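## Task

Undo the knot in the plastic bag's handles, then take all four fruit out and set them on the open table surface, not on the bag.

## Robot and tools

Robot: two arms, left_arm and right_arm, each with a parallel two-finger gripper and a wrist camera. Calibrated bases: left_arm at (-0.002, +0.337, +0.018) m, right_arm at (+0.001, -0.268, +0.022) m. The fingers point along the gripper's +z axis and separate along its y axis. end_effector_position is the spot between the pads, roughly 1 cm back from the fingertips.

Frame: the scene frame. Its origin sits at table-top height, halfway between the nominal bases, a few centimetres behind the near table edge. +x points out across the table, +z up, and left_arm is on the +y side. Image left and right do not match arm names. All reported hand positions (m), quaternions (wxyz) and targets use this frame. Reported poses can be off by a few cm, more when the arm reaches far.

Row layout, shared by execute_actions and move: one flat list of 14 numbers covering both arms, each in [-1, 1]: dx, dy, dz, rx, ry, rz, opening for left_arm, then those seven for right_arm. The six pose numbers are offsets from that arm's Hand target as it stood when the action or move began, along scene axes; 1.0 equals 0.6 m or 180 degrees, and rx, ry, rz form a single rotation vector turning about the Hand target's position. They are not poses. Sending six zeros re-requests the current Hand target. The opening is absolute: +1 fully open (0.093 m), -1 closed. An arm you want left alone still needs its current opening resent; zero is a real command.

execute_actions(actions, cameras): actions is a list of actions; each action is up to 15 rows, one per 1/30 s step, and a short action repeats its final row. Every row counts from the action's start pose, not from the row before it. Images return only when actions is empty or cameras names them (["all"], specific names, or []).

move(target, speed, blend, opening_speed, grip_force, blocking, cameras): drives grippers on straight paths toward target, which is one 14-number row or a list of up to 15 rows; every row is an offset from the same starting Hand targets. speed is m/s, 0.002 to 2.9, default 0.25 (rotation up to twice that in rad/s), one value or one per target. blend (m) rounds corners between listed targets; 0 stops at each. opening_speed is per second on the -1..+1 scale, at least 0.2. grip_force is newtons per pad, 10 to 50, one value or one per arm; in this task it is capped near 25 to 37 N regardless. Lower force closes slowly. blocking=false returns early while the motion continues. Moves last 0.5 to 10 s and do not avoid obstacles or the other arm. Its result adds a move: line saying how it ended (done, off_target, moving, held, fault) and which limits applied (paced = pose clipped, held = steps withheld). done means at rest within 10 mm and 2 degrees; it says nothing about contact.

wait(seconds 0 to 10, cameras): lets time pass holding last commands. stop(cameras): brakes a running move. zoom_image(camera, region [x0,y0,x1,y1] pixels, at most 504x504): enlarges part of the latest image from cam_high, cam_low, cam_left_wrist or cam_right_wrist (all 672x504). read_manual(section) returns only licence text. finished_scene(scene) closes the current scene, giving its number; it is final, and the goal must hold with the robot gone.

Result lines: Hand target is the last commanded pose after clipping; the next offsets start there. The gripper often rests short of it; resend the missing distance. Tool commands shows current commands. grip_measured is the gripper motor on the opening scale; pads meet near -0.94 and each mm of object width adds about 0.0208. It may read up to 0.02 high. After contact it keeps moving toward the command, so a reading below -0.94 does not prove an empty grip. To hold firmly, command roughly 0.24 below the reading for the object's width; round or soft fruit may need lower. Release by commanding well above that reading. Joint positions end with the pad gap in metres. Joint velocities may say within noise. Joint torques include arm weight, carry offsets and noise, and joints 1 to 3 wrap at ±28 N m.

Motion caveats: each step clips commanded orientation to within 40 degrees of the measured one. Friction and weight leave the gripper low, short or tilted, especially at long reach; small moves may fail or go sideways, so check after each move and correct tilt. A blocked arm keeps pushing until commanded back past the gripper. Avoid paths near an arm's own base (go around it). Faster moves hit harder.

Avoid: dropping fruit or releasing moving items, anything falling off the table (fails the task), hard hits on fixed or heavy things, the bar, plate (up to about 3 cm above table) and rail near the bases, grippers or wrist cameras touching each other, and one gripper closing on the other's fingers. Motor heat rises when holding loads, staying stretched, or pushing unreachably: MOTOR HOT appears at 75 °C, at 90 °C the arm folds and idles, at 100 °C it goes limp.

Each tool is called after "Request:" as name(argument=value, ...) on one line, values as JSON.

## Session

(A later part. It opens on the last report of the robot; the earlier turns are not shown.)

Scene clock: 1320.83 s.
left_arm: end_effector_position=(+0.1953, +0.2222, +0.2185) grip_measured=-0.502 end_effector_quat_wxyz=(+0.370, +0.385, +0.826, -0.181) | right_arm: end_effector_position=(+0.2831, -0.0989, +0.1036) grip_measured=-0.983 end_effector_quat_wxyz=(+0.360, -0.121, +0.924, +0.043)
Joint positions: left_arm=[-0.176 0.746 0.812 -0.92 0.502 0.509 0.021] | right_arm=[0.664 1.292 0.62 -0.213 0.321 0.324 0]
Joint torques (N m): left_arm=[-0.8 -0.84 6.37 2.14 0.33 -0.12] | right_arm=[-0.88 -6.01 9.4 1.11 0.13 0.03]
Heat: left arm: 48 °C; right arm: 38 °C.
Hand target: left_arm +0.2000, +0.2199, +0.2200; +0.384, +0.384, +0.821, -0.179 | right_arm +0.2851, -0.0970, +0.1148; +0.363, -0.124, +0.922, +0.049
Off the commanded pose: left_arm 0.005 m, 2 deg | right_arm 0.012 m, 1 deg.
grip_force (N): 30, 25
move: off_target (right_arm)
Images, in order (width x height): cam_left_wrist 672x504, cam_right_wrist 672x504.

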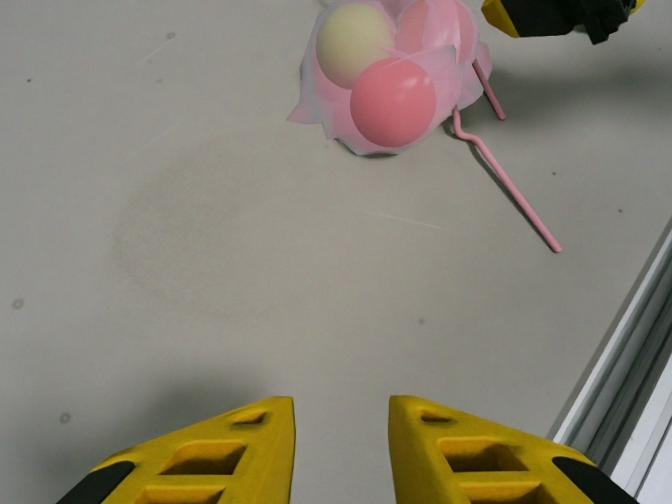

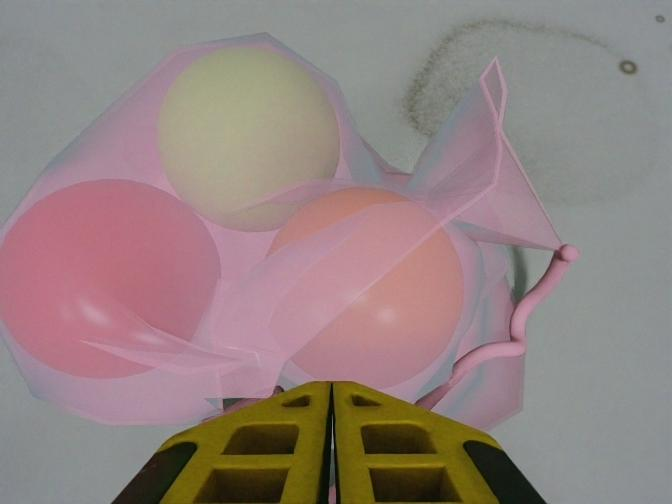

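Request:
move(target=[0.1033,-0.43,-0.1667,0.0666,0.0515,-0.0267,-0.44, -0.142,-0.205,0.142,0,0,0,-0.4], speed=0.18, cameras=["cam_left_wrist"])

Scene clock: 1342.40 s.
left_arm: end_effector_position=(+0.2553, -0.0277, +0.1115) grip_measured=-0.442 end_effector_quat_wxyz=(+0.248, +0.447, +0.849, -0.134) | right_arm: end_effector_position=(+0.2037, -0.2191, +0.1935) grip_measured=-0.402 end_effector_quat_wxyz=(+0.365, -0.120, +0.922, +0.047)
Joint positions: left_arm=[-0.96 1.781 1.238 -0.457 -0.004 0.013 0.024] | right_arm=[0.237 0.608 0.709 -0.915 0.033 0.001 0.026]
Joint torques (N m): left_arm=[-0.77 -6.83 10.1 1.76 -0.19 -0.11] | right_arm=[-1.16 0.36 9.48 1.19 -0.11 0.02]
Heat: left arm: 48 °C; right arm: 41 °C.
Hand target: left_arm +0.2619, -0.0381, +0.1201; +0.267, +0.440, +0.846, -0.139 | right_arm +0.1998, -0.2201, +0.2000; +0.363, -0.123, +0.922, +0.049
Off the commanded pose: left_arm 0.015 m, 2 deg | right_arm 0.008 m, 1 deg.
grip_force (N): 30, 25
move: off_target (left_arm)
Images, in order (width x height): cam_left_wrist 672x504.

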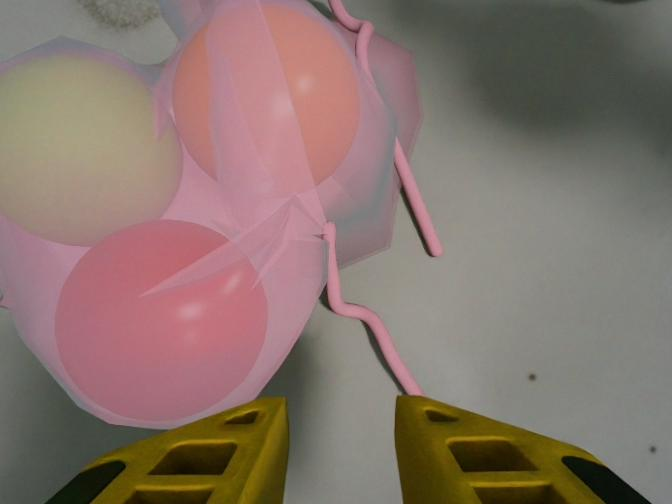

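Request:
move(target=[0.0385,-0.0482,-0.1252,0,0,0,-0.44, 0,0,0,0,0,0,-0.4], speed=0.07, cameras=["cam_left_wrist"])

Scene clock: 1354.07 s.
left_arm: end_effector_position=(+0.2723, -0.0542, +0.0365) grip_measured=-0.442 end_effector_quat_wxyz=(+0.240, +0.448, +0.851, -0.130) | right_arm: end_effector_position=(+0.2037, -0.2190, +0.1935) grip_measured=-0.402 end_effector_quat_wxyz=(+0.365, -0.120, +0.922, +0.047)
Joint positions: left_arm=[-0.96 2.016 1.245 -0.249 -0.004 0.013 0.024] | right_arm=[0.237 0.608 0.709 -0.915 0.032 0 0.026]
Joint torques (N m): left_arm=[-0.01 -8.02 9.48 1.92 -0.12 0] | right_arm=[-0.98 0.34 9.62 1.19 -0.1 0]
Heat: left arm: 47 °C; right arm: 43 °C.
Hand target: left_arm +0.2851, -0.0670, +0.0450; +0.267, +0.440, +0.846, -0.139 | right_arm +0.1999, -0.2201, +0.2000; +0.363, -0.124, +0.922, +0.049
Off the commanded pose: left_arm 0.020 m, 3 deg | right_arm 0.008 m, 0 deg.
grip_force (N): 30, 25
move: off_target (left_arm)
Images, in order (width x height): cam_left_wrist 672x504.

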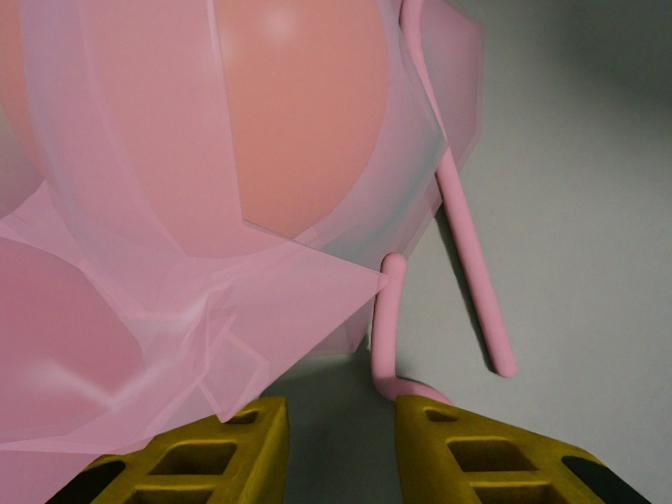

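Request:
move(target=[-0.0135,-0.0275,-0.0217,0,0,0,-0.44, 0,0,0,0,0,0,-0.4], speed=0.04, cameras=["cam_left_wrist"])

Scene clock: 1366.63 s.
left_arm: end_effector_position=(+0.2685, -0.0685, +0.0247) grip_measured=-0.442 end_effector_quat_wxyz=(+0.241, +0.448, +0.851, -0.130) | right_arm: end_effector_position=(+0.2037, -0.2190, +0.1935) grip_measured=-0.402 end_effector_quat_wxyz=(+0.365, -0.120, +0.922, +0.047)
Joint positions: left_arm=[-0.988 2.071 1.272 -0.22 -0.02 -0.011 0.024] | right_arm=[0.237 0.608 0.709 -0.915 0.032 0 0.026]
Joint torques (N m): left_arm=[-0.81 -8.18 9.33 1.98 -0.2 -0.12] | right_arm=[-1.03 0.35 9.68 1.2 -0.08 0.06]
Motor temperatures (°C): left_arm=[22 30 44 47 21 24 22] | right_arm=[24 32 44 32 24 26 24]
Heat: left arm: 47 °C; right arm: 44 °C.
Hand target: left_arm +0.2770, -0.0834, +0.0319; +0.267, +0.440, +0.846, -0.139 | right_arm +0.1999, -0.2201, +0.2000; +0.363, -0.124, +0.922, +0.049
Off the commanded pose: left_arm 0.019 m, 3 deg | right_arm 0.008 m, 0 deg.
grip_force (N): 30, 25
move: off_target (left_arm)
Images, in order (width x height): cam_left_wrist 672x504.

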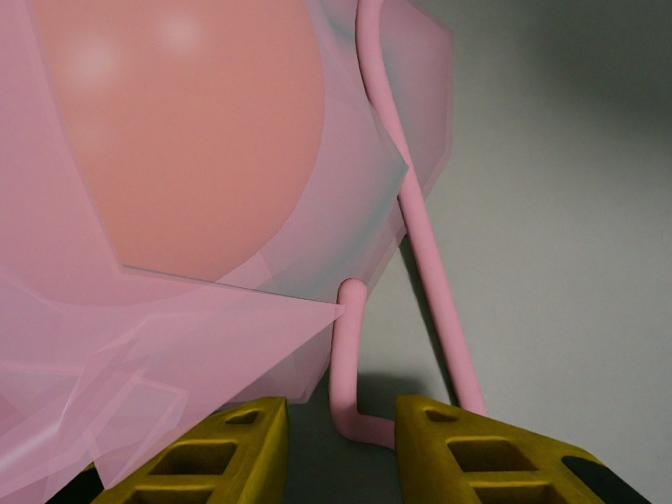

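Request:
move(target=[[0.0125,-0.017,-0.013,0,0,0,-0.44, 0,0,0,0,0,0,-0.4],[0.0125,-0.017,-0.013,0,0,0,-1, 0,0,0,0,0,0,-0.4]], speed=0.03, opening_speed=0.6, cameras=["cam_left_wrist"])

Scene clock: 1372.73 s.
left_arm: end_effector_position=(+0.2770, -0.0809, +0.0196) grip_measured=-0.903 end_effector_quat_wxyz=(+0.246, +0.447, +0.850, -0.131) | right_arm: end_effector_position=(+0.2037, -0.2190, +0.1935) grip_measured=-0.402 end_effector_quat_wxyz=(+0.365, -0.120, +0.922, +0.047)
Joint positions: left_arm=[-0.988 2.125 1.33 -0.213 -0.022 -0.011 0.002] | right_arm=[0.237 0.608 0.709 -0.915 0.032 0 0.026]
Joint torques (N m): left_arm=[-0.66 -8.28 9.26 1.92 -0.17 -0.09] | right_arm=[-1.16 0.31 9.59 1.21 -0.05 0.05]
Heat: left arm: 47 °C; right arm: 45 °C.
Hand target: left_arm +0.2844, -0.0936, +0.0240; +0.266, +0.440, +0.846, -0.139 | right_arm +0.1999, -0.2201, +0.2000; +0.363, -0.124, +0.922, +0.049
Off the commanded pose: left_arm 0.015 m, 3 deg | right_arm 0.008 m, 0 deg.
grip_force (N): 30, 25
move: off_target (left_arm); target 2's new opening was sent with left_arm's hand 0.016 m and 3 deg from that target
Images, in order (width x height): cam_left_wrist 672x504.

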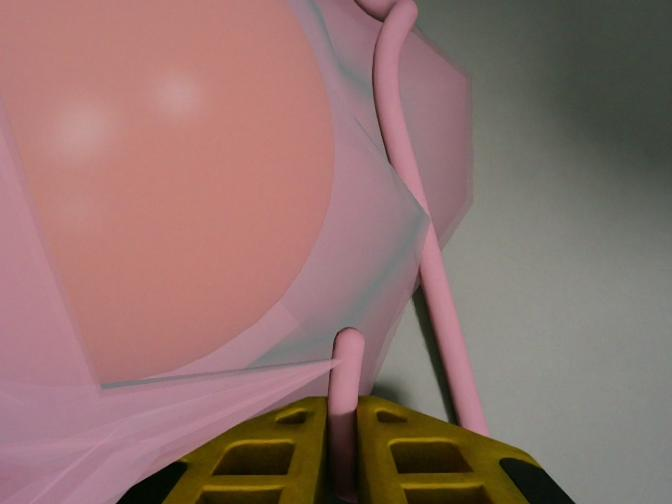

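Request:
move(target=[[0,0.0083,0.2267,0,0,0,-1, 0,0,0,0,0,0,-0.4],[0.0833,0.1,0.2433,0,0,0,-1, 0,0,0,0,0,0,-0.4],[0.2083,0.1833,0.21,0,0,0,-1, 0,0,0,0,0,0,-0.4]], speed=[0.08,0.1,0.1], blend=[0.03,0.03,0], cameras=["cam_left_wrist","cam_high"])

Scene clock: 1381.70 s.
left_arm: end_effector_position=(+0.4133, +0.0177, +0.1514) grip_measured=-0.903 end_effector_quat_wxyz=(+0.282, +0.431, +0.847, -0.133) | right_arm: end_effector_position=(+0.2037, -0.2190, +0.1935) grip_measured=-0.402 end_effector_quat_wxyz=(+0.365, -0.120, +0.922, +0.047)
Joint positions: left_arm=[-0.605 2.013 1.688 -0.631 0.165 0.287 0.002] | right_arm=[0.237 0.608 0.709 -0.915 0.032 0 0.026]
Joint torques (N m): left_arm=[-0.18 -8.55 10.55 1.19 0.37 0.15] | right_arm=[-1.06 0.35 9.63 1.19 -0.07 0.02]
Heat: left arm: 46 °C; right arm: 45 °C.
Hand target: left_arm +0.4095, +0.0164, +0.1500; +0.266, +0.440, +0.846, -0.139 | right_arm +0.1999, -0.2201, +0.2000; +0.363, -0.124, +0.922, +0.049
Off the commanded pose: left_arm 0.004 m, 2 deg | right_arm 0.008 m, 0 deg.
grip_force (N): 30, 25
move: done
Images, in order (width x height): cam_high 672x504, cam_left_wrist 672x504.

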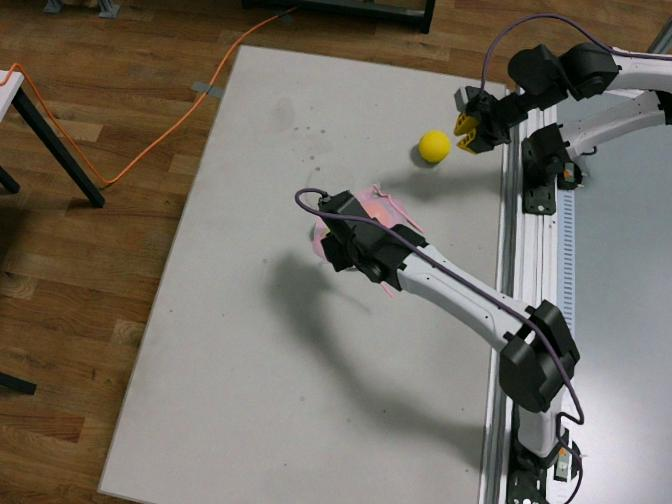

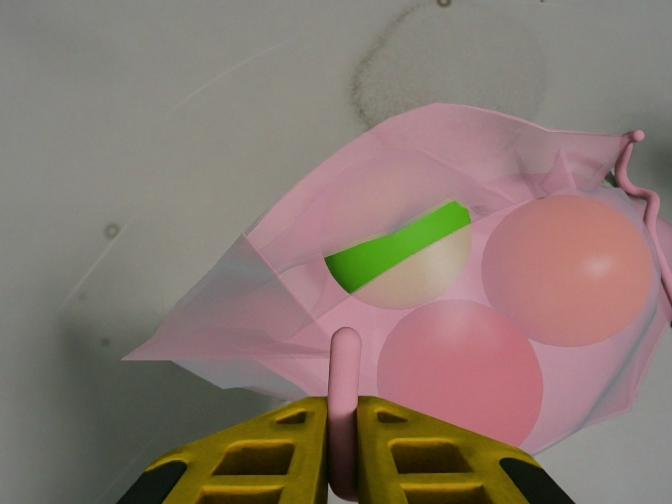

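Request:
move(target=[[0.0175,0.0143,-0.1833,0,0,0,-1, 0,0,0,0,0,0,-0.4],[0.0175,0.0143,-0.1833,0,0,0,-0.44, 0,0,0,0,0,0,-0.4],[-0.04,0.09,-0.05,0,0,0,-0.44, 0,0,0,0,0,0,-0.4],[-0.349,0.339,0.117,0,0,0,-0.44, 0,0,0,0,0,0,-0.4]], speed=[0.08,0.05,0.1,0.2], blend=[0,0,0.02,0], opening_speed=1.0, cameras=["cam_left_wrist","cam_high"])

Scene clock: 1411.50 s.
left_arm: end_effector_position=(+0.2100, +0.2187, +0.2239) grip_measured=-0.442 end_effector_quat_wxyz=(+0.284, +0.436, +0.844, -0.128) | right_arm: end_effector_position=(+0.2037, -0.2190, +0.1935) grip_measured=-0.402 end_effector_quat_wxyz=(+0.365, -0.120, +0.922, +0.047)
Joint positions: left_arm=[-0.295 0.976 1.032 -1.076 0.329 0.567 0.024] | right_arm=[0.237 0.608 0.709 -0.915 0.032 0 0.026]
Joint torques (N m): left_arm=[0.27 -1.84 7.42 1.07 0.54 0.17] | right_arm=[-1.17 0.39 9.36 1.18 -0.08 0.02]
Heat: left arm: 44 °C; right arm: 46 °C.
Hand target: left_arm +0.2001, +0.2198, +0.2202; +0.266, +0.440, +0.846, -0.139 | right_arm +0.1999, -0.2201, +0.2000; +0.363, -0.124, +0.922, +0.049
Off the commanded pose: left_arm 0.011 m, 2 deg | right_arm 0.008 m, 0 deg.
grip_force (N): 30, 25
move: off_target (left_arm)
Images, in order (width x height): cam_high 672x504, cam_left_wrist 672x504.

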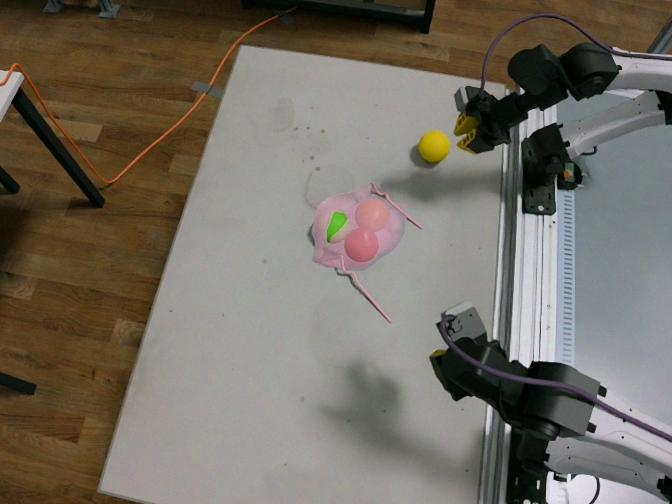

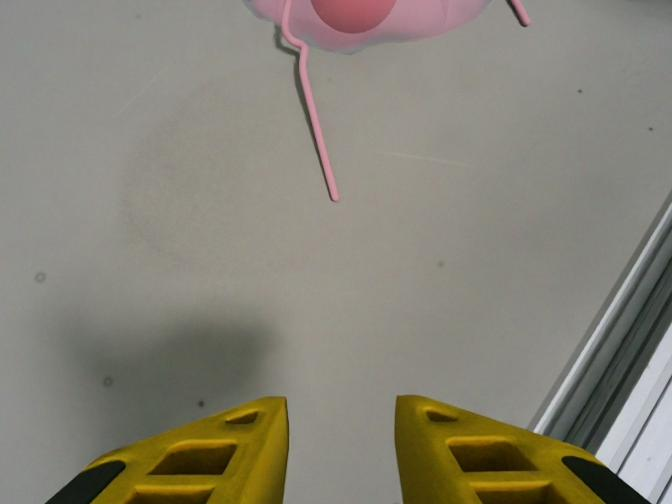

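Request:
move(target=[0,0,0,0,0,0,-0.44, 0.1668,0.2252,0,0,0,0,0.88], speed=0.18, cameras=["cam_right_wrist"])

Request:
zoom_image(camera="cam_right_wrist", region=[120, 60, 620, 440])

Scene clock: 1416.33 s.
left_arm: end_effector_position=(+0.2099, +0.2187, +0.2238) grip_measured=-0.442 end_effector_quat_wxyz=(+0.284, +0.436, +0.844, -0.128) | right_arm: end_effector_position=(+0.2890, -0.0947, +0.1863) grip_measured=+0.877 end_effector_quat_wxyz=(+0.340, -0.132, +0.930, +0.037)
Joint positions: left_arm=[-0.295 0.976 1.032 -1.077 0.329 0.568 0.024] | right_arm=[0.658 1.263 0.968 -0.633 0.301 0.31 0.087]
Joint torques (N m): left_arm=[0.29 -1.8 7.46 1.05 0.55 0.18] | right_arm=[0.21 -3.4 10.17 1.63 0.29 0.23]
Heat: left arm: 44 °C; right arm: 46 °C.
Hand target: left_arm +0.2001, +0.2198, +0.2202; +0.267, +0.440, +0.846, -0.139 | right_arm +0.3000, -0.0850, +0.2001; +0.363, -0.123, +0.922, +0.049
Off the commanded pose: left_arm 0.011 m, 2 deg | right_arm 0.020 m, 3 deg.
grip_force (N): 30, 25
move: off_target (left_arm, right_arm)
Images, in order (width x height): cam_right_wrist 672x504.

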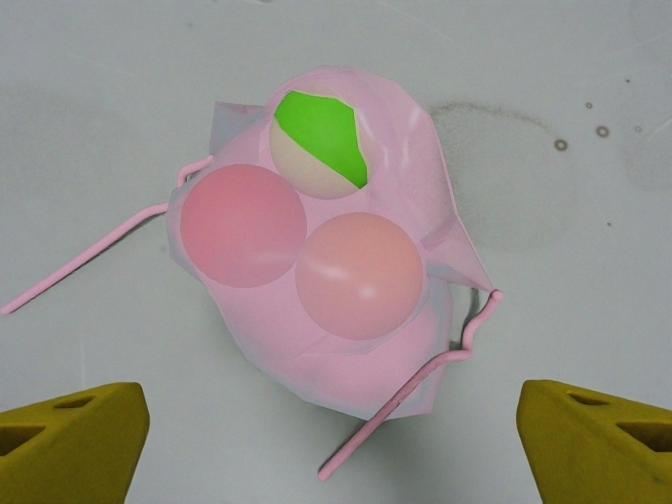

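Scaled by 1.008 from the camera's 672x504 image, which has a finer 960x720 frame.

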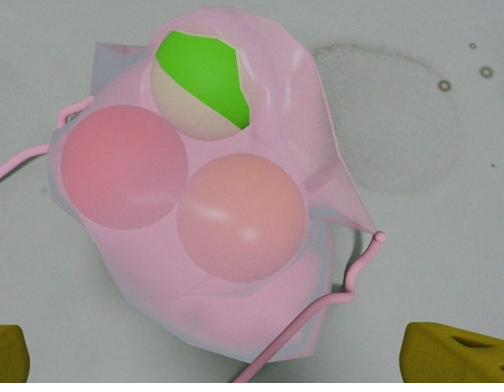

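Request:
move(target=[0,0,0,0,0,0,-0.44, 0.1283,0.05,-0.125,0,0,0,-0.44], speed=0.08, cameras=["cam_right_wrist"])

Scene clock: 1461.00 s.
left_arm: end_effector_position=(+0.2099, +0.2187, +0.2238) grip_measured=-0.442 end_effector_quat_wxyz=(+0.284, +0.436, +0.844, -0.128) | right_arm: end_effector_position=(+0.3638, -0.0637, +0.1164) grip_measured=-0.437 end_effector_quat_wxyz=(+0.346, -0.124, +0.929, +0.035)
Joint positions: left_arm=[-0.295 0.976 1.032 -1.077 0.329 0.568 0.024] | right_arm=[0.582 1.627 0.986 -0.261 0.268 0.259 0.024]
Joint torques (N m): left_arm=[0.31 -1.81 7.5 1.05 0.53 0.16] | right_arm=[-0.95 -5.96 9.65 1.72 0.05 0.07]
Motor temperatures (°C): left_arm=[22 26 42 40 22 24 22] | right_arm=[24 31 45 35 24 26 24]
Heat: left arm: 42 °C; right arm: 45 °C.
Hand target: left_arm +0.2001, +0.2198, +0.2202; +0.267, +0.440, +0.846, -0.139 | right_arm +0.3769, -0.0549, +0.1251; +0.363, -0.123, +0.922, +0.049
Off the commanded pose: left_arm 0.010 m, 2 deg | right_arm 0.018 m, 3 deg.
grip_force (N): 30, 25
move: off_target (right_arm)
Images, in order (width x height): cam_right_wrist 672x504.

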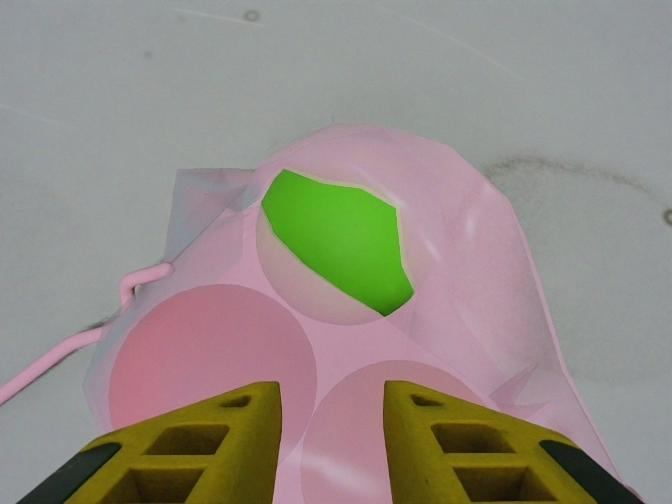

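Request:
move(target=[0,0,0,0,0,0,-0.44, 0.0452,0.0015,-0.0585,0,0,0,-0.44], speed=0.04, cameras=["cam_right_wrist"])

Scene clock: 1470.70 s.
left_arm: end_effector_position=(+0.2099, +0.2187, +0.2238) grip_measured=-0.442 end_effector_quat_wxyz=(+0.284, +0.436, +0.844, -0.128) | right_arm: end_effector_position=(+0.3936, -0.0616, +0.0865) grip_measured=-0.437 end_effector_quat_wxyz=(+0.353, -0.120, +0.927, +0.038)
Joint positions: left_arm=[-0.295 0.976 1.032 -1.077 0.329 0.568 0.024] | right_arm=[0.534 1.765 1.001 -0.112 0.241 0.225 0.024]
Joint torques (N m): left_arm=[0.31 -1.68 7.47 1.02 0.55 0.15] | right_arm=[-0.73 -6.58 9.03 1.69 -0.01 0]
Heat: left arm: 42 °C; right arm: 45 °C.
Hand target: left_arm +0.2001, +0.2198, +0.2202; +0.267, +0.440, +0.846, -0.139 | right_arm +0.4039, -0.0540, +0.0898; +0.363, -0.123, +0.922, +0.049
Off the commanded pose: left_arm 0.010 m, 2 deg | right_arm 0.013 m, 2 deg.
grip_force (N): 30, 25
move: off_target (right_arm)
Images, in order (width x height): cam_right_wrist 672x504.

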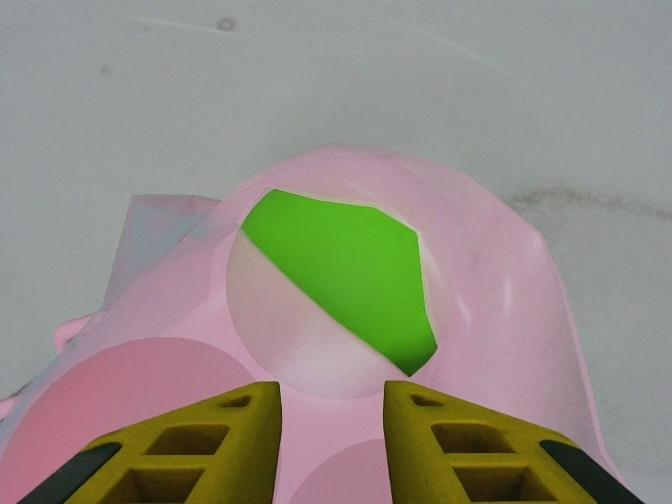

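Request:
move(target=[[0,0,0,0,0,0,-0.44, 0.0118,0.0083,-0.0113,0,0,0,-0.44],[0,0,0,0,0,0,-0.44, 0.0118,0.0083,-0.0113,0,0,0,-1]], speed=0.03, opening_speed=0.6, cameras=["cam_right_wrist"])

Scene clock: 1479.83 s.
left_arm: end_effector_position=(+0.2099, +0.2187, +0.2238) grip_measured=-0.442 end_effector_quat_wxyz=(+0.284, +0.436, +0.844, -0.128) | right_arm: end_effector_position=(+0.4034, -0.0547, +0.0828) grip_measured=-0.983 end_effector_quat_wxyz=(+0.358, -0.120, +0.925, +0.042)
Joint positions: left_arm=[-0.295 0.976 1.032 -1.077 0.329 0.568 0.024] | right_arm=[0.534 1.809 1.029 -0.081 0.239 0.223 0]
Joint torques (N m): left_arm=[0.31 -1.8 7.46 1.06 0.55 0.18] | right_arm=[-0.42 -6.82 8.79 1.56 -0.01 0.04]
Heat: left arm: 42 °C; right arm: 45 °C.
Hand target: left_arm +0.2001, +0.2198, +0.2202; +0.267, +0.440, +0.846, -0.139 | right_arm +0.4110, -0.0490, +0.0831; +0.363, -0.124, +0.922, +0.049
Off the commanded pose: left_arm 0.010 m, 2 deg | right_arm 0.009 m, 1 deg.
grip_force (N): 30, 25
move: done
Images, in order (width x height): cam_right_wrist 672x504.

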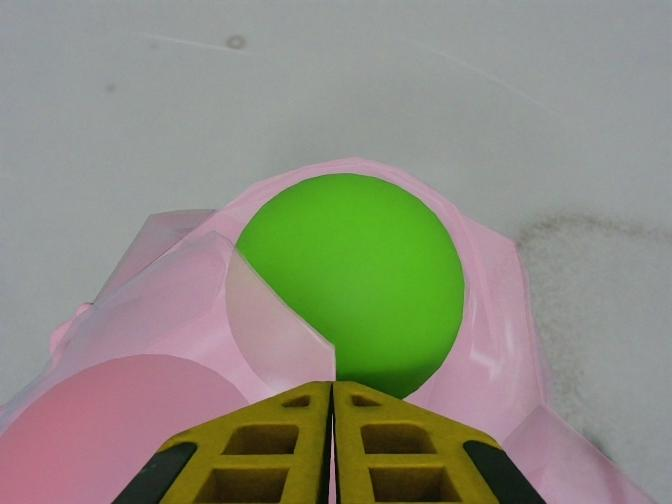

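Request:
move(target=[[0,0,0,0,0,0,-0.44, -0.0367,-0.0083,0.0467,0,0,0,-1],[0,0,0,0,0,0,-0.44, -0.1,-0.025,0.07,0,0,0,-1]], speed=0.05, blend=[0.01,0], cameras=["cam_right_wrist"])

Scene clock: 1485.13 s.
left_arm: end_effector_position=(+0.2099, +0.2187, +0.2238) grip_measured=-0.442 end_effector_quat_wxyz=(+0.284, +0.436, +0.844, -0.128) | right_arm: end_effector_position=(+0.3602, -0.0603, +0.1224) grip_measured=-0.983 end_effector_quat_wxyz=(+0.368, -0.124, +0.920, +0.053)
Joint positions: left_arm=[-0.295 0.976 1.032 -1.077 0.329 0.568 0.024] | right_arm=[0.591 1.586 0.933 -0.191 0.26 0.258 0]
Joint torques (N m): left_arm=[0.39 -1.87 7.49 1.07 0.55 0.18] | right_arm=[0.5 -10.04 5.86 1.16 0.24 0.22]
Heat: left arm: 42 °C; right arm: 45 °C.
Hand target: left_arm +0.2001, +0.2198, +0.2202; +0.267, +0.440, +0.846, -0.139 | right_arm +0.3511, -0.0640, +0.1251; +0.363, -0.123, +0.922, +0.049
Off the commanded pose: left_arm 0.010 m, 2 deg | right_arm 0.010 m, 1 deg.
grip_force (N): 30, 25
move: done
Images, in order (width x height): cam_right_wrist 672x504.

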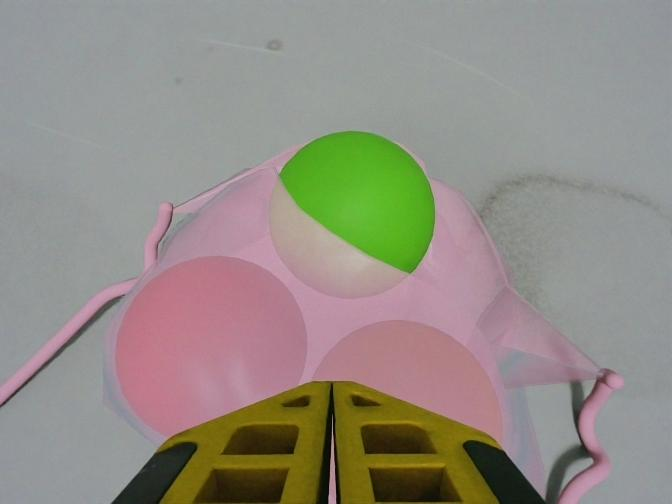

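Request:
move(target=[0,0,0,0,0,0,-0.44, 0.1575,0.028,0.0233,0.0097,0.2423,-0.1868,0.88], speed=0.12, cameras=["cam_right_wrist"])

Scene clock: 1513.97 s.
left_arm: end_effector_position=(+0.2099, +0.2187, +0.2238) grip_measured=-0.442 end_effector_quat_wxyz=(+0.284, +0.436, +0.844, -0.128) | right_arm: end_effector_position=(+0.4455, -0.0479, +0.1452) grip_measured=+0.877 end_effector_quat_wxyz=(+0.057, +0.167, +0.984, +0.033)
Joint positions: left_arm=[-0.295 0.976 1.032 -1.077 0.329 0.568 0.024] | right_arm=[0.434 2.476 2.586 -1.552 0.037 0.81 0.087]
Joint torques (N m): left_arm=[0.27 -1.83 7.47 1.06 0.53 0.15] | right_arm=[-0.66 -10.92 8.38 0.3 -0.05 0.25]
Motor temperatures (°C): left_arm=[22 25 42 38 22 24 22] | right_arm=[24 37 43 33 24 26 24]
Heat: left arm: 42 °C; right arm: 43 °C.
Hand target: left_arm +0.2001, +0.2198, +0.2202; +0.267, +0.440, +0.846, -0.139 | right_arm +0.4455, -0.0472, +0.1390; +0.000, +0.174, +0.985, -0.001
Off the commanded pose: left_arm 0.010 m, 2 deg | right_arm 0.006 m, 8 deg.
joint sent to its limit (right arm) — joint 4 (wrist pitch), lower limit. The joint targets are off in orientation, not in position.
grip_force (N): 30, 25
move: off_target (right_arm)
Images, in order (width x height): cam_right_wrist 672x504.

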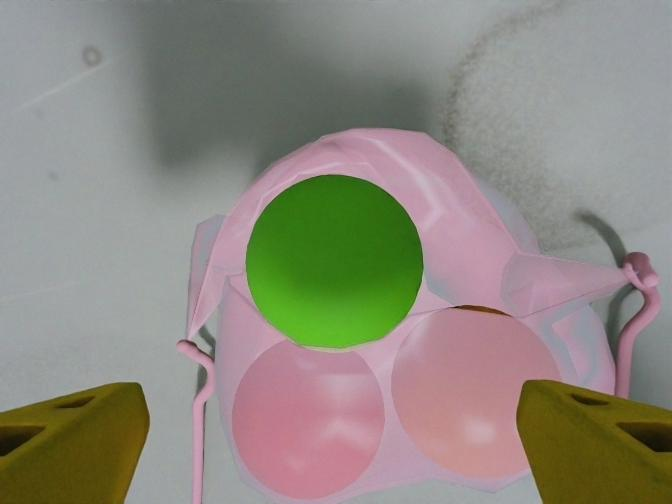

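Request:
move(target=[0,0,0,0,0,0,-0.44, 0.0108,0.0087,-0.0733,0,0,0,0.88], speed=0.06, cameras=["cam_right_wrist"])

Scene clock: 1529.17 s.
left_arm: end_effector_position=(+0.2099, +0.2187, +0.2238) grip_measured=-0.442 end_effector_quat_wxyz=(+0.284, +0.436, +0.844, -0.128) | right_arm: end_effector_position=(+0.4518, -0.0431, +0.0995) grip_measured=+0.877 end_effector_quat_wxyz=(+0.028, +0.168, +0.985, +0.013)
Joint positions: left_arm=[-0.295 0.976 1.032 -1.077 0.329 0.568 0.024] | right_arm=[0.434 2.605 2.647 -1.554 0.035 0.814 0.087]
Joint torques (N m): left_arm=[0.32 -1.94 7.47 1.03 0.55 0.17] | right_arm=[-0.66 -11.81 8.55 0.23 -0.06 0.22]
Motor temperatures (°C): left_arm=[22 25 42 38 22 24 22] | right_arm=[24 42 43 31 24 26 24]
Heat: left arm: 42 °C; right arm: 43 °C.
Hand target: left_arm +0.2001, +0.2198, +0.2202; +0.267, +0.440, +0.846, -0.139 | right_arm +0.4520, -0.0420, +0.0951; +0.000, +0.174, +0.985, -0.001
Off the commanded pose: left_arm 0.010 m, 2 deg | right_arm 0.005 m, 4 deg.
joint sent to its limit (right arm) — joint 4 (wrist pitch), lower limit. The joint targets are off in orientation, not in position.
grip_force (N): 30, 25
move: off_target (right_arm)
Images, in order (width x height): cam_right_wrist 672x504.

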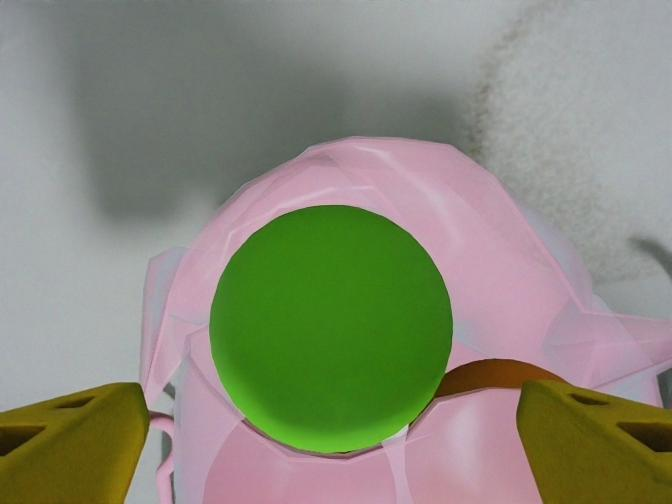

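Request:
move(target=[0,0,0,0,0,0,-0.44, 0,0.0017,-0.066,0,0,0,0.88], speed=0.04, cameras=["cam_right_wrist"])

Scene clock: 1538.50 s.
left_arm: end_effector_position=(+0.2099, +0.2187, +0.2238) grip_measured=-0.442 end_effector_quat_wxyz=(+0.284, +0.436, +0.844, -0.128) | right_arm: end_effector_position=(+0.4515, -0.0425, +0.0710) grip_measured=+0.877 end_effector_quat_wxyz=(+0.011, +0.168, +0.986, +0.000)
Joint positions: left_arm=[-0.295 0.976 1.032 -1.077 0.329 0.568 0.024] | right_arm=[0.434 2.656 2.631 -1.531 0.035 0.815 0.087]
Joint torques (N m): left_arm=[0.28 -1.76 7.5 1.05 0.54 0.19] | right_arm=[-0.62 -11.85 5.26 0.43 -0.04 0.19]
Heat: left arm: 42 °C; right arm: 45 °C.
Hand target: left_arm +0.2001, +0.2198, +0.2202; +0.267, +0.440, +0.846, -0.139 | right_arm +0.4521, -0.0410, +0.0556; +0.000, +0.174, +0.985, -0.001
Off the commanded pose: left_arm 0.010 m, 2 deg | right_arm 0.016 m, 1 deg.
grip_force (N): 30, 25
move: off_target (right_arm)
Images, in order (width x height): cam_right_wrist 672x504.

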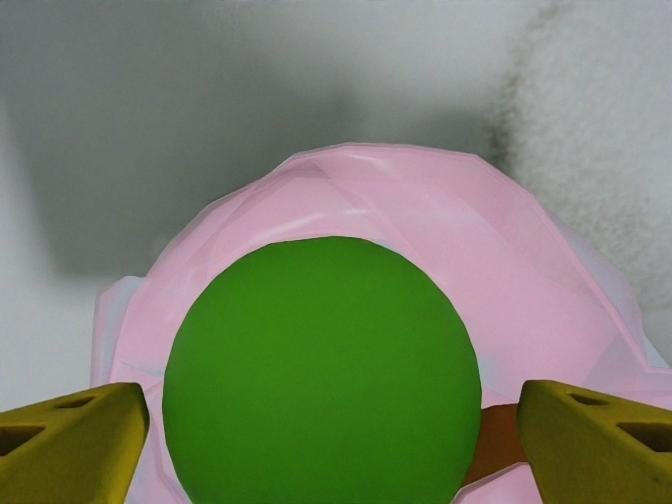

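Request:
move(target=[0,0,0,0,0,0,-0.44, 0.0083,0.0033,-0.005,0,0,0,0.88], speed=0.03, cameras=["cam_right_wrist"])

Scene clock: 1547.47 s.
left_arm: end_effector_position=(+0.2099, +0.2187, +0.2238) grip_measured=-0.442 end_effector_quat_wxyz=(+0.284, +0.436, +0.844, -0.128) | right_arm: end_effector_position=(+0.4579, -0.0388, +0.0602) grip_measured=+0.877 end_effector_quat_wxyz=(+0.012, +0.168, +0.986, +0.002)
Joint positions: left_arm=[-0.295 0.976 1.032 -1.077 0.329 0.568 0.024] | right_arm=[0.434 2.715 2.703 -1.539 0.034 0.815 0.087]
Joint torques (N m): left_arm=[0.31 -1.77 7.41 1.06 0.53 0.15] | right_arm=[-0.62 -11.96 8.29 0.12 -0.06 0.21]
Motor temperatures (°C): left_arm=[22 25 42 37 22 24 22] | right_arm=[24 47 42 30 24 26 24]
Heat: left arm: 42 °C; right arm: 47 °C.
Hand target: left_arm +0.2001, +0.2198, +0.2202; +0.267, +0.440, +0.846, -0.139 | right_arm +0.4570, -0.0390, +0.0525; +0.000, +0.174, +0.985, -0.001
Off the commanded pose: left_arm 0.010 m, 2 deg | right_arm 0.008 m, 2 deg.
grip_force (N): 30, 25
move: done
Images, in order (width x height): cam_right_wrist 672x504.

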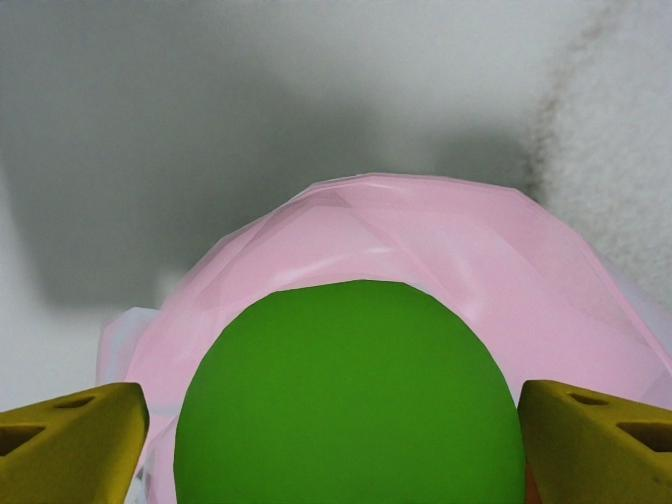

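Request:
move(target=[[0,0,0,0,0,0,-0.44, -0.002,-0.001,0.0167,0,0,0,0.88],[0,0,0,0,0,0,-0.44, -0.002,-0.001,0.0167,0,0,0,0.25]], speed=0.03, opening_speed=0.5, cameras=["cam_right_wrist"])

Scene clock: 1554.97 s.
left_arm: end_effector_position=(+0.2099, +0.2187, +0.2238) grip_measured=-0.442 end_effector_quat_wxyz=(+0.284, +0.436, +0.844, -0.128) | right_arm: end_effector_position=(+0.4562, -0.0398, +0.0631) grip_measured=+0.366 end_effector_quat_wxyz=(+0.010, +0.168, +0.986, +0.000)
Joint positions: left_arm=[-0.295 0.976 1.032 -1.077 0.329 0.568 0.024] | right_arm=[0.434 2.715 2.715 -1.557 0.034 0.815 0.063]
Joint torques (N m): left_arm=[0.28 -1.85 7.53 1.07 0.54 0.17] | right_arm=[-0.59 -13.27 7.65 0.13 -0.05 0.24]
Heat: left arm: 42 °C; right arm: 46 °C.
Hand target: left_arm +0.2001, +0.2198, +0.2202; +0.267, +0.440, +0.846, -0.139 | right_arm +0.4559, -0.0395, +0.0626; +0.000, +0.174, +0.985, -0.001
Off the commanded pose: left_arm 0.010 m, 2 deg | right_arm 0.001 m, 1 deg.
joint sent to its limit (right arm) — joint 4 (wrist pitch), lower limit. The joint targets still meet the commanded pose.
grip_force (N): 30, 25
move: done
Images, in order (width x height): cam_right_wrist 672x504.

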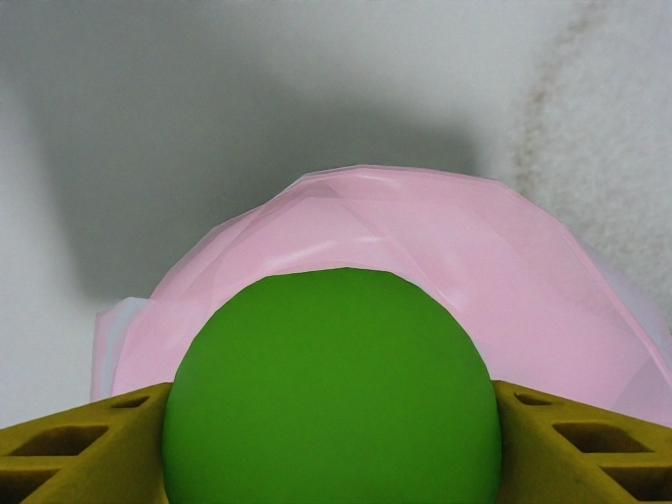

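Request:
move(target=[0,0,0,0,0,0,-0.44, 0,0,0.16,0,0,0,0.25], speed=0.07, cameras=["cam_right_wrist","cam_high"])

Scene clock: 1559.37 s.
left_arm: end_effector_position=(+0.2099, +0.2187, +0.2238) grip_measured=-0.442 end_effector_quat_wxyz=(+0.284, +0.436, +0.844, -0.128) | right_arm: end_effector_position=(+0.4615, -0.0387, +0.1319) grip_measured=+0.341 end_effector_quat_wxyz=(+0.066, +0.170, +0.982, +0.042)
Joint positions: left_arm=[-0.295 0.976 1.032 -1.077 0.329 0.568 0.024] | right_arm=[0.434 2.575 2.715 -1.557 0.034 0.815 0.062]
Joint torques (N m): left_arm=[0.32 -1.8 7.53 1.06 0.54 0.18] | right_arm=[-0.12 -18.52 5.12 0.39 -0.03 0.23]
Heat: left arm: 42 °C; right arm: 48 °C.
Hand target: left_arm +0.2001, +0.2198, +0.2202; +0.267, +0.440, +0.846, -0.139 | right_arm +0.4559, -0.0395, +0.1586; +0.000, +0.174, +0.985, +0.000
Off the commanded pose: left_arm 0.010 m, 2 deg | right_arm 0.027 m, 9 deg.
joint sent to its limit (right arm) — joint 4 (wrist pitch), lower limit. The joint targets are off in orientation, not in position.
grip_force (N): 30, 25
move: off_target (right_arm)
Images, in order (width x height): cam_high 672x504, cam_right_wrist 672x504.

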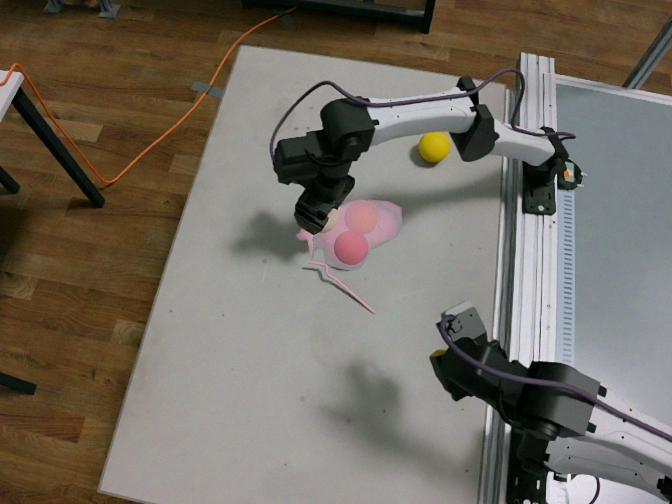

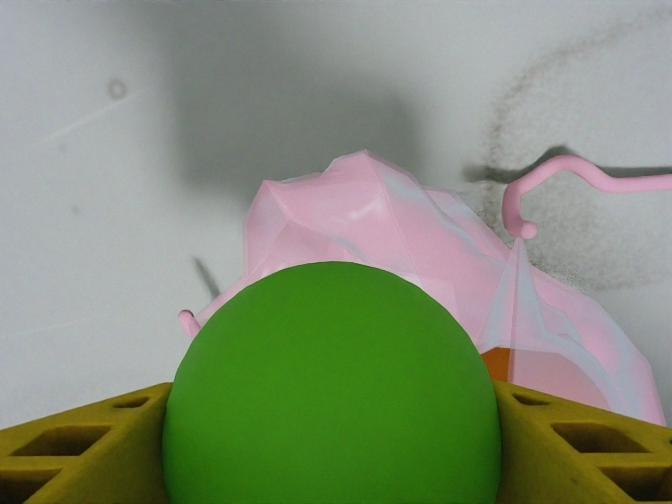

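Request:
zoom_image(camera="cam_high", region=[270, 170, 420, 320])

Scaled by 3.360 from the camera's 672x504 image, which has a finer 960x720 frame.

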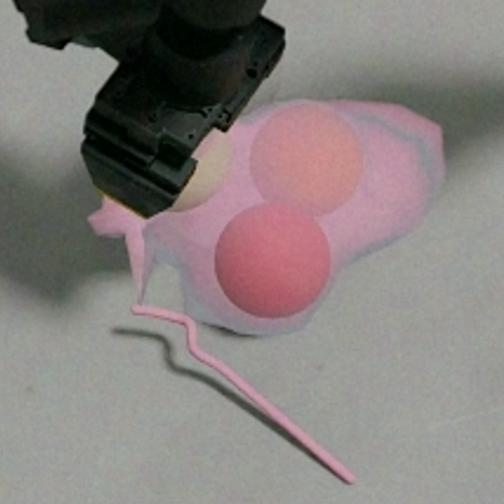

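Request:
move(target=[0.1,-0.2,0.0417,-0.1564,-0.1593,0.1116,-0.44, 0,0,-0.02,0,0,0,0.25], speed=0.2, cameras=["cam_left_wrist"])

Scene clock: 1584.50 s.
left_arm: end_effector_position=(+0.2584, +0.1016, +0.2431) grip_measured=-0.442 end_effector_quat_wxyz=(+0.570, +0.244, +0.765, -0.172) | right_arm: end_effector_position=(+0.4615, -0.0387, +0.1319) grip_measured=+0.341 end_effector_quat_wxyz=(+0.066, +0.170, +0.982, +0.042)
Joint positions: left_arm=[-0.87 0.978 0.591 0.085 -0.264 -0.049 0.024] | right_arm=[0.434 2.575 2.715 -1.557 0.034 0.815 0.062]
Joint torques (N m): left_arm=[-0.81 -1.85 7.08 2.79 -0.21 -0.11] | right_arm=[-0.14 -16.76 4.66 0.35 -0.05 0.23]
Motor temperatures (°C): left_arm=[22 25 42 37 22 24 22] | right_arm=[24 62 40 29 24 26 25]
Heat: left arm: 42 °C; right arm: 62 °C.
Hand target: left_arm +0.2600, +0.0998, +0.2452; +0.582, +0.232, +0.759, -0.178 | right_arm +0.4559, -0.0395, +0.1466; +0.000, +0.174, +0.985, +0.000
Off the commanded pose: left_arm 0.003 m, 2 deg | right_arm 0.016 m, 9 deg.
joint sent to its limit (right arm) — joint 4 (wrist pitch), lower limit. The joint targets are off in orientation, not in position.
grip_force (N): 30, 25
move: off_target (right_arm)
Images, in order (width x height): cam_left_wrist 672x504.

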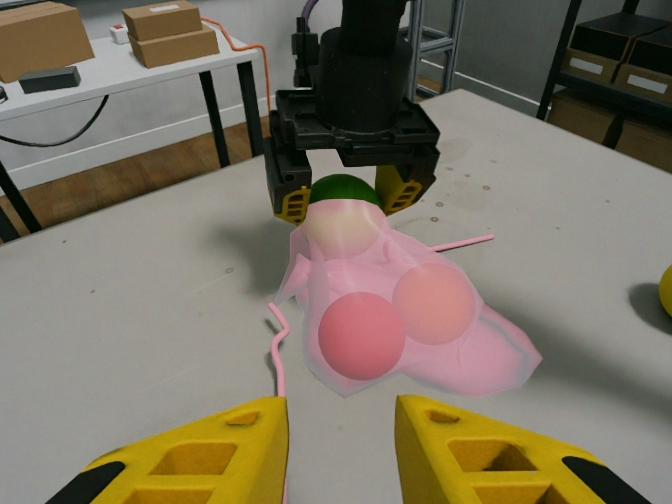

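Request:
move(target=[[0,0,0,0,0,0,-0.44, -0.043,-0.3,0.0,0,0,-0.111,0.25],[0,0,0,0,0,0,-0.44, -0.043,-0.3,-0.138,0,0,-0.111,0.25],[0,0,0,0,0,0,-0.44, -0.043,-0.3,-0.146,0,0,-0.111,0.25]], speed=[0.12,0.07,0.02], blend=[0.02,0,0], cameras=["cam_left_wrist","cam_right_wrist"])

Scene clock: 1595.93 s.
left_arm: end_effector_position=(+0.2584, +0.1016, +0.2433) grip_measured=-0.442 end_effector_quat_wxyz=(+0.571, +0.244, +0.765, -0.172) | right_arm: end_effector_position=(+0.4204, -0.2197, +0.0583) grip_measured=+0.340 end_effector_quat_wxyz=(-0.023, +0.342, +0.939, -0.017)
Joint positions: left_arm=[-0.87 0.978 0.591 0.086 -0.264 -0.049 0.024] | right_arm=[0.084 2.245 1.85 -1.228 0.029 0.828 0.062]
Joint torques (N m): left_arm=[-0.68 -1.78 7.15 2.79 -0.24 -0.11] | right_arm=[-0.79 -13.12 4.04 0.66 0.02 0.06]
Motor temperatures (°C): left_arm=[22 25 43 40 22 24 22] | right_arm=[24 65 40 28 24 26 25]
Heat: left arm: 43 °C; right arm: 65 °C.
Hand target: left_arm +0.2600, +0.0998, +0.2452; +0.582, +0.232, +0.759, -0.178 | right_arm +0.4300, -0.2197, +0.0590; +0.000, +0.342, +0.940, -0.001
Off the commanded pose: left_arm 0.003 m, 2 deg | right_arm 0.010 m, 3 deg.
grip_force (N): 30, 25
move: off_target (right_arm)
Images, in order (width x height): cam_left_wrist 672x504, cam_right_wrist 672x504.

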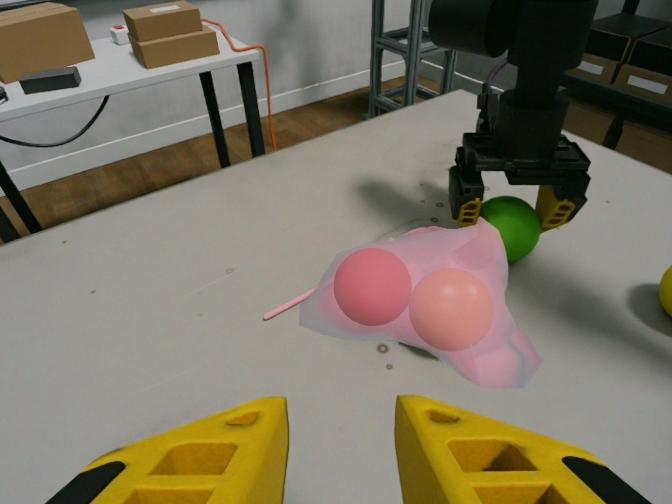

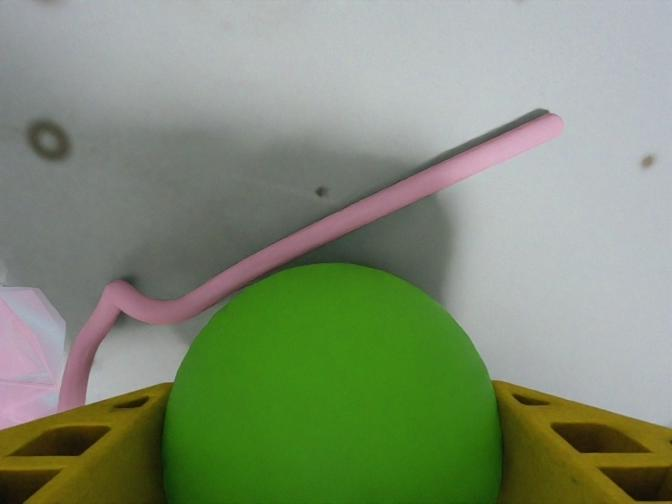

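Request:
move(target=[0,0,0,0,0,0,-0.44, 0,0,0.004,0,0,0,0.88], speed=0.03, opening_speed=0.5, cameras=["cam_left_wrist","cam_right_wrist"])

Scene clock: 1607.27 s.
left_arm: end_effector_position=(+0.2584, +0.1016, +0.2433) grip_measured=-0.442 end_effector_quat_wxyz=(+0.571, +0.244, +0.765, -0.172) | right_arm: end_effector_position=(+0.4285, -0.2189, +0.0566) grip_measured=+0.877 end_effector_quat_wxyz=(-0.008, +0.343, +0.939, -0.008)
Joint positions: left_arm=[-0.87 0.978 0.591 0.086 -0.264 -0.049 0.024] | right_arm=[0.083 2.245 1.844 -1.188 0.028 0.828 0.087]
Joint torques (N m): left_arm=[-0.68 -1.81 7.15 2.8 -0.27 -0.12] | right_arm=[-0.87 -13.48 5.05 0.33 -0.04 0.09]
Motor temperatures (°C): left_arm=[22 24 44 42 22 24 22] | right_arm=[24 63 39 28 24 26 25]
Heat: left arm: 44 °C; right arm: 63 °C.
Hand target: left_arm +0.2600, +0.0998, +0.2452; +0.582, +0.232, +0.759, -0.178 | right_arm +0.4300, -0.2196, +0.0614; +0.000, +0.342, +0.940, -0.001
Off the commanded pose: left_arm 0.003 m, 2 deg | right_arm 0.005 m, 1 deg.
grip_force (N): 30, 25
move: done
Images, in order (width x height): cam_left_wrist 672x504, cam_right_wrist 672x504.

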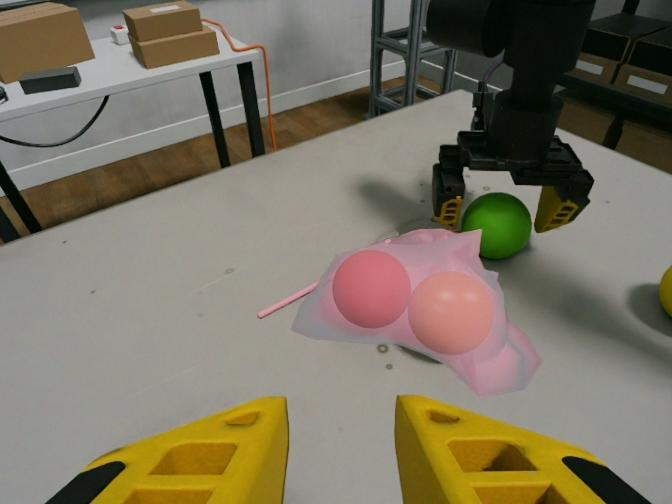

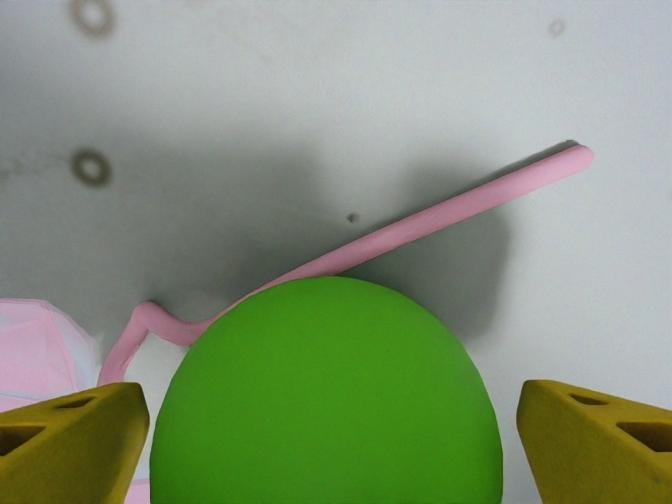

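Request:
move(target=[[0,0,0,0,0,0,-0.44, 0.0117,-0.003,0.0125,0,0,0,0.88],[0,0,0,0,0,0,-0.44, 0.0117,-0.003,0.0125,0,0,0,0.25]], speed=0.04, opening_speed=0.5, cameras=["cam_left_wrist","cam_right_wrist"])

Scene clock: 1616.63 s.
left_arm: end_effector_position=(+0.2584, +0.1016, +0.2433) grip_measured=-0.442 end_effector_quat_wxyz=(+0.571, +0.244, +0.765, -0.172) | right_arm: end_effector_position=(+0.4338, -0.2209, +0.0642) grip_measured=+0.283 end_effector_quat_wxyz=(-0.001, +0.345, +0.939, -0.005)
Joint positions: left_arm=[-0.87 0.978 0.591 0.086 -0.264 -0.049 0.024] | right_arm=[0.078 2.245 1.875 -1.203 0.028 0.825 0.059]
Joint torques (N m): left_arm=[-0.79 -1.73 7.12 2.82 -0.24 -0.1] | right_arm=[-0.9 -11.6 8.29 0.1 0.04 -0.03]
Motor temperatures (°C): left_arm=[22 24 44 43 22 24 22] | right_arm=[24 61 40 28 24 26 24]
Heat: left arm: 44 °C; right arm: 61 °C.
Hand target: left_arm +0.2600, +0.0998, +0.2452; +0.582, +0.232, +0.759, -0.178 | right_arm +0.4370, -0.2214, +0.0689; +0.000, +0.342, +0.940, -0.001
Off the commanded pose: left_arm 0.003 m, 2 deg | right_arm 0.006 m, 1 deg.
grip_force (N): 30, 25
move: done
Images, in order (width x height): cam_left_wrist 672x504, cam_right_wrist 672x504.

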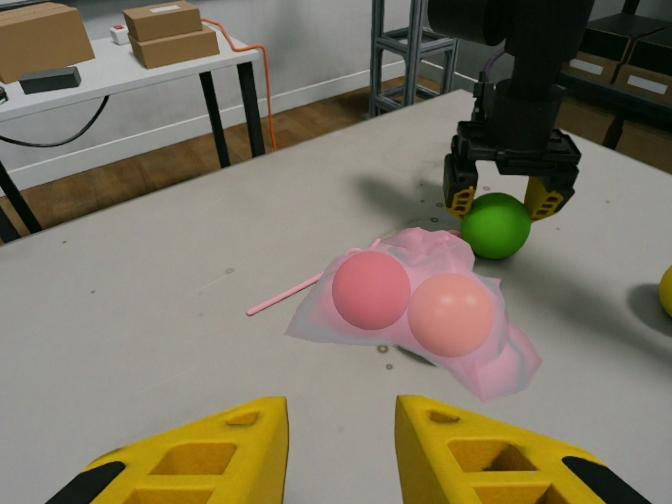

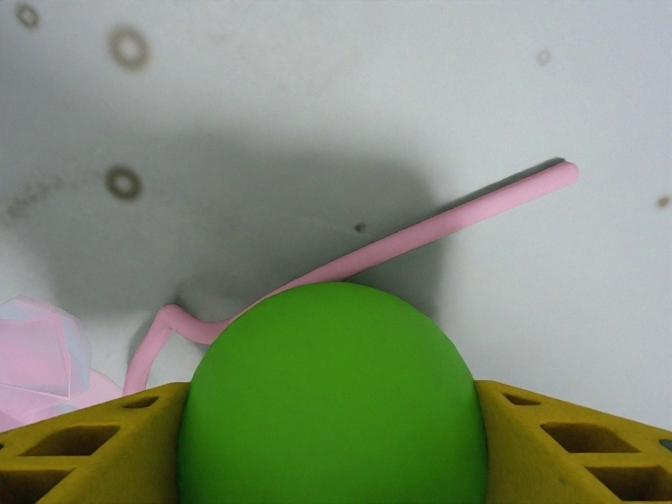

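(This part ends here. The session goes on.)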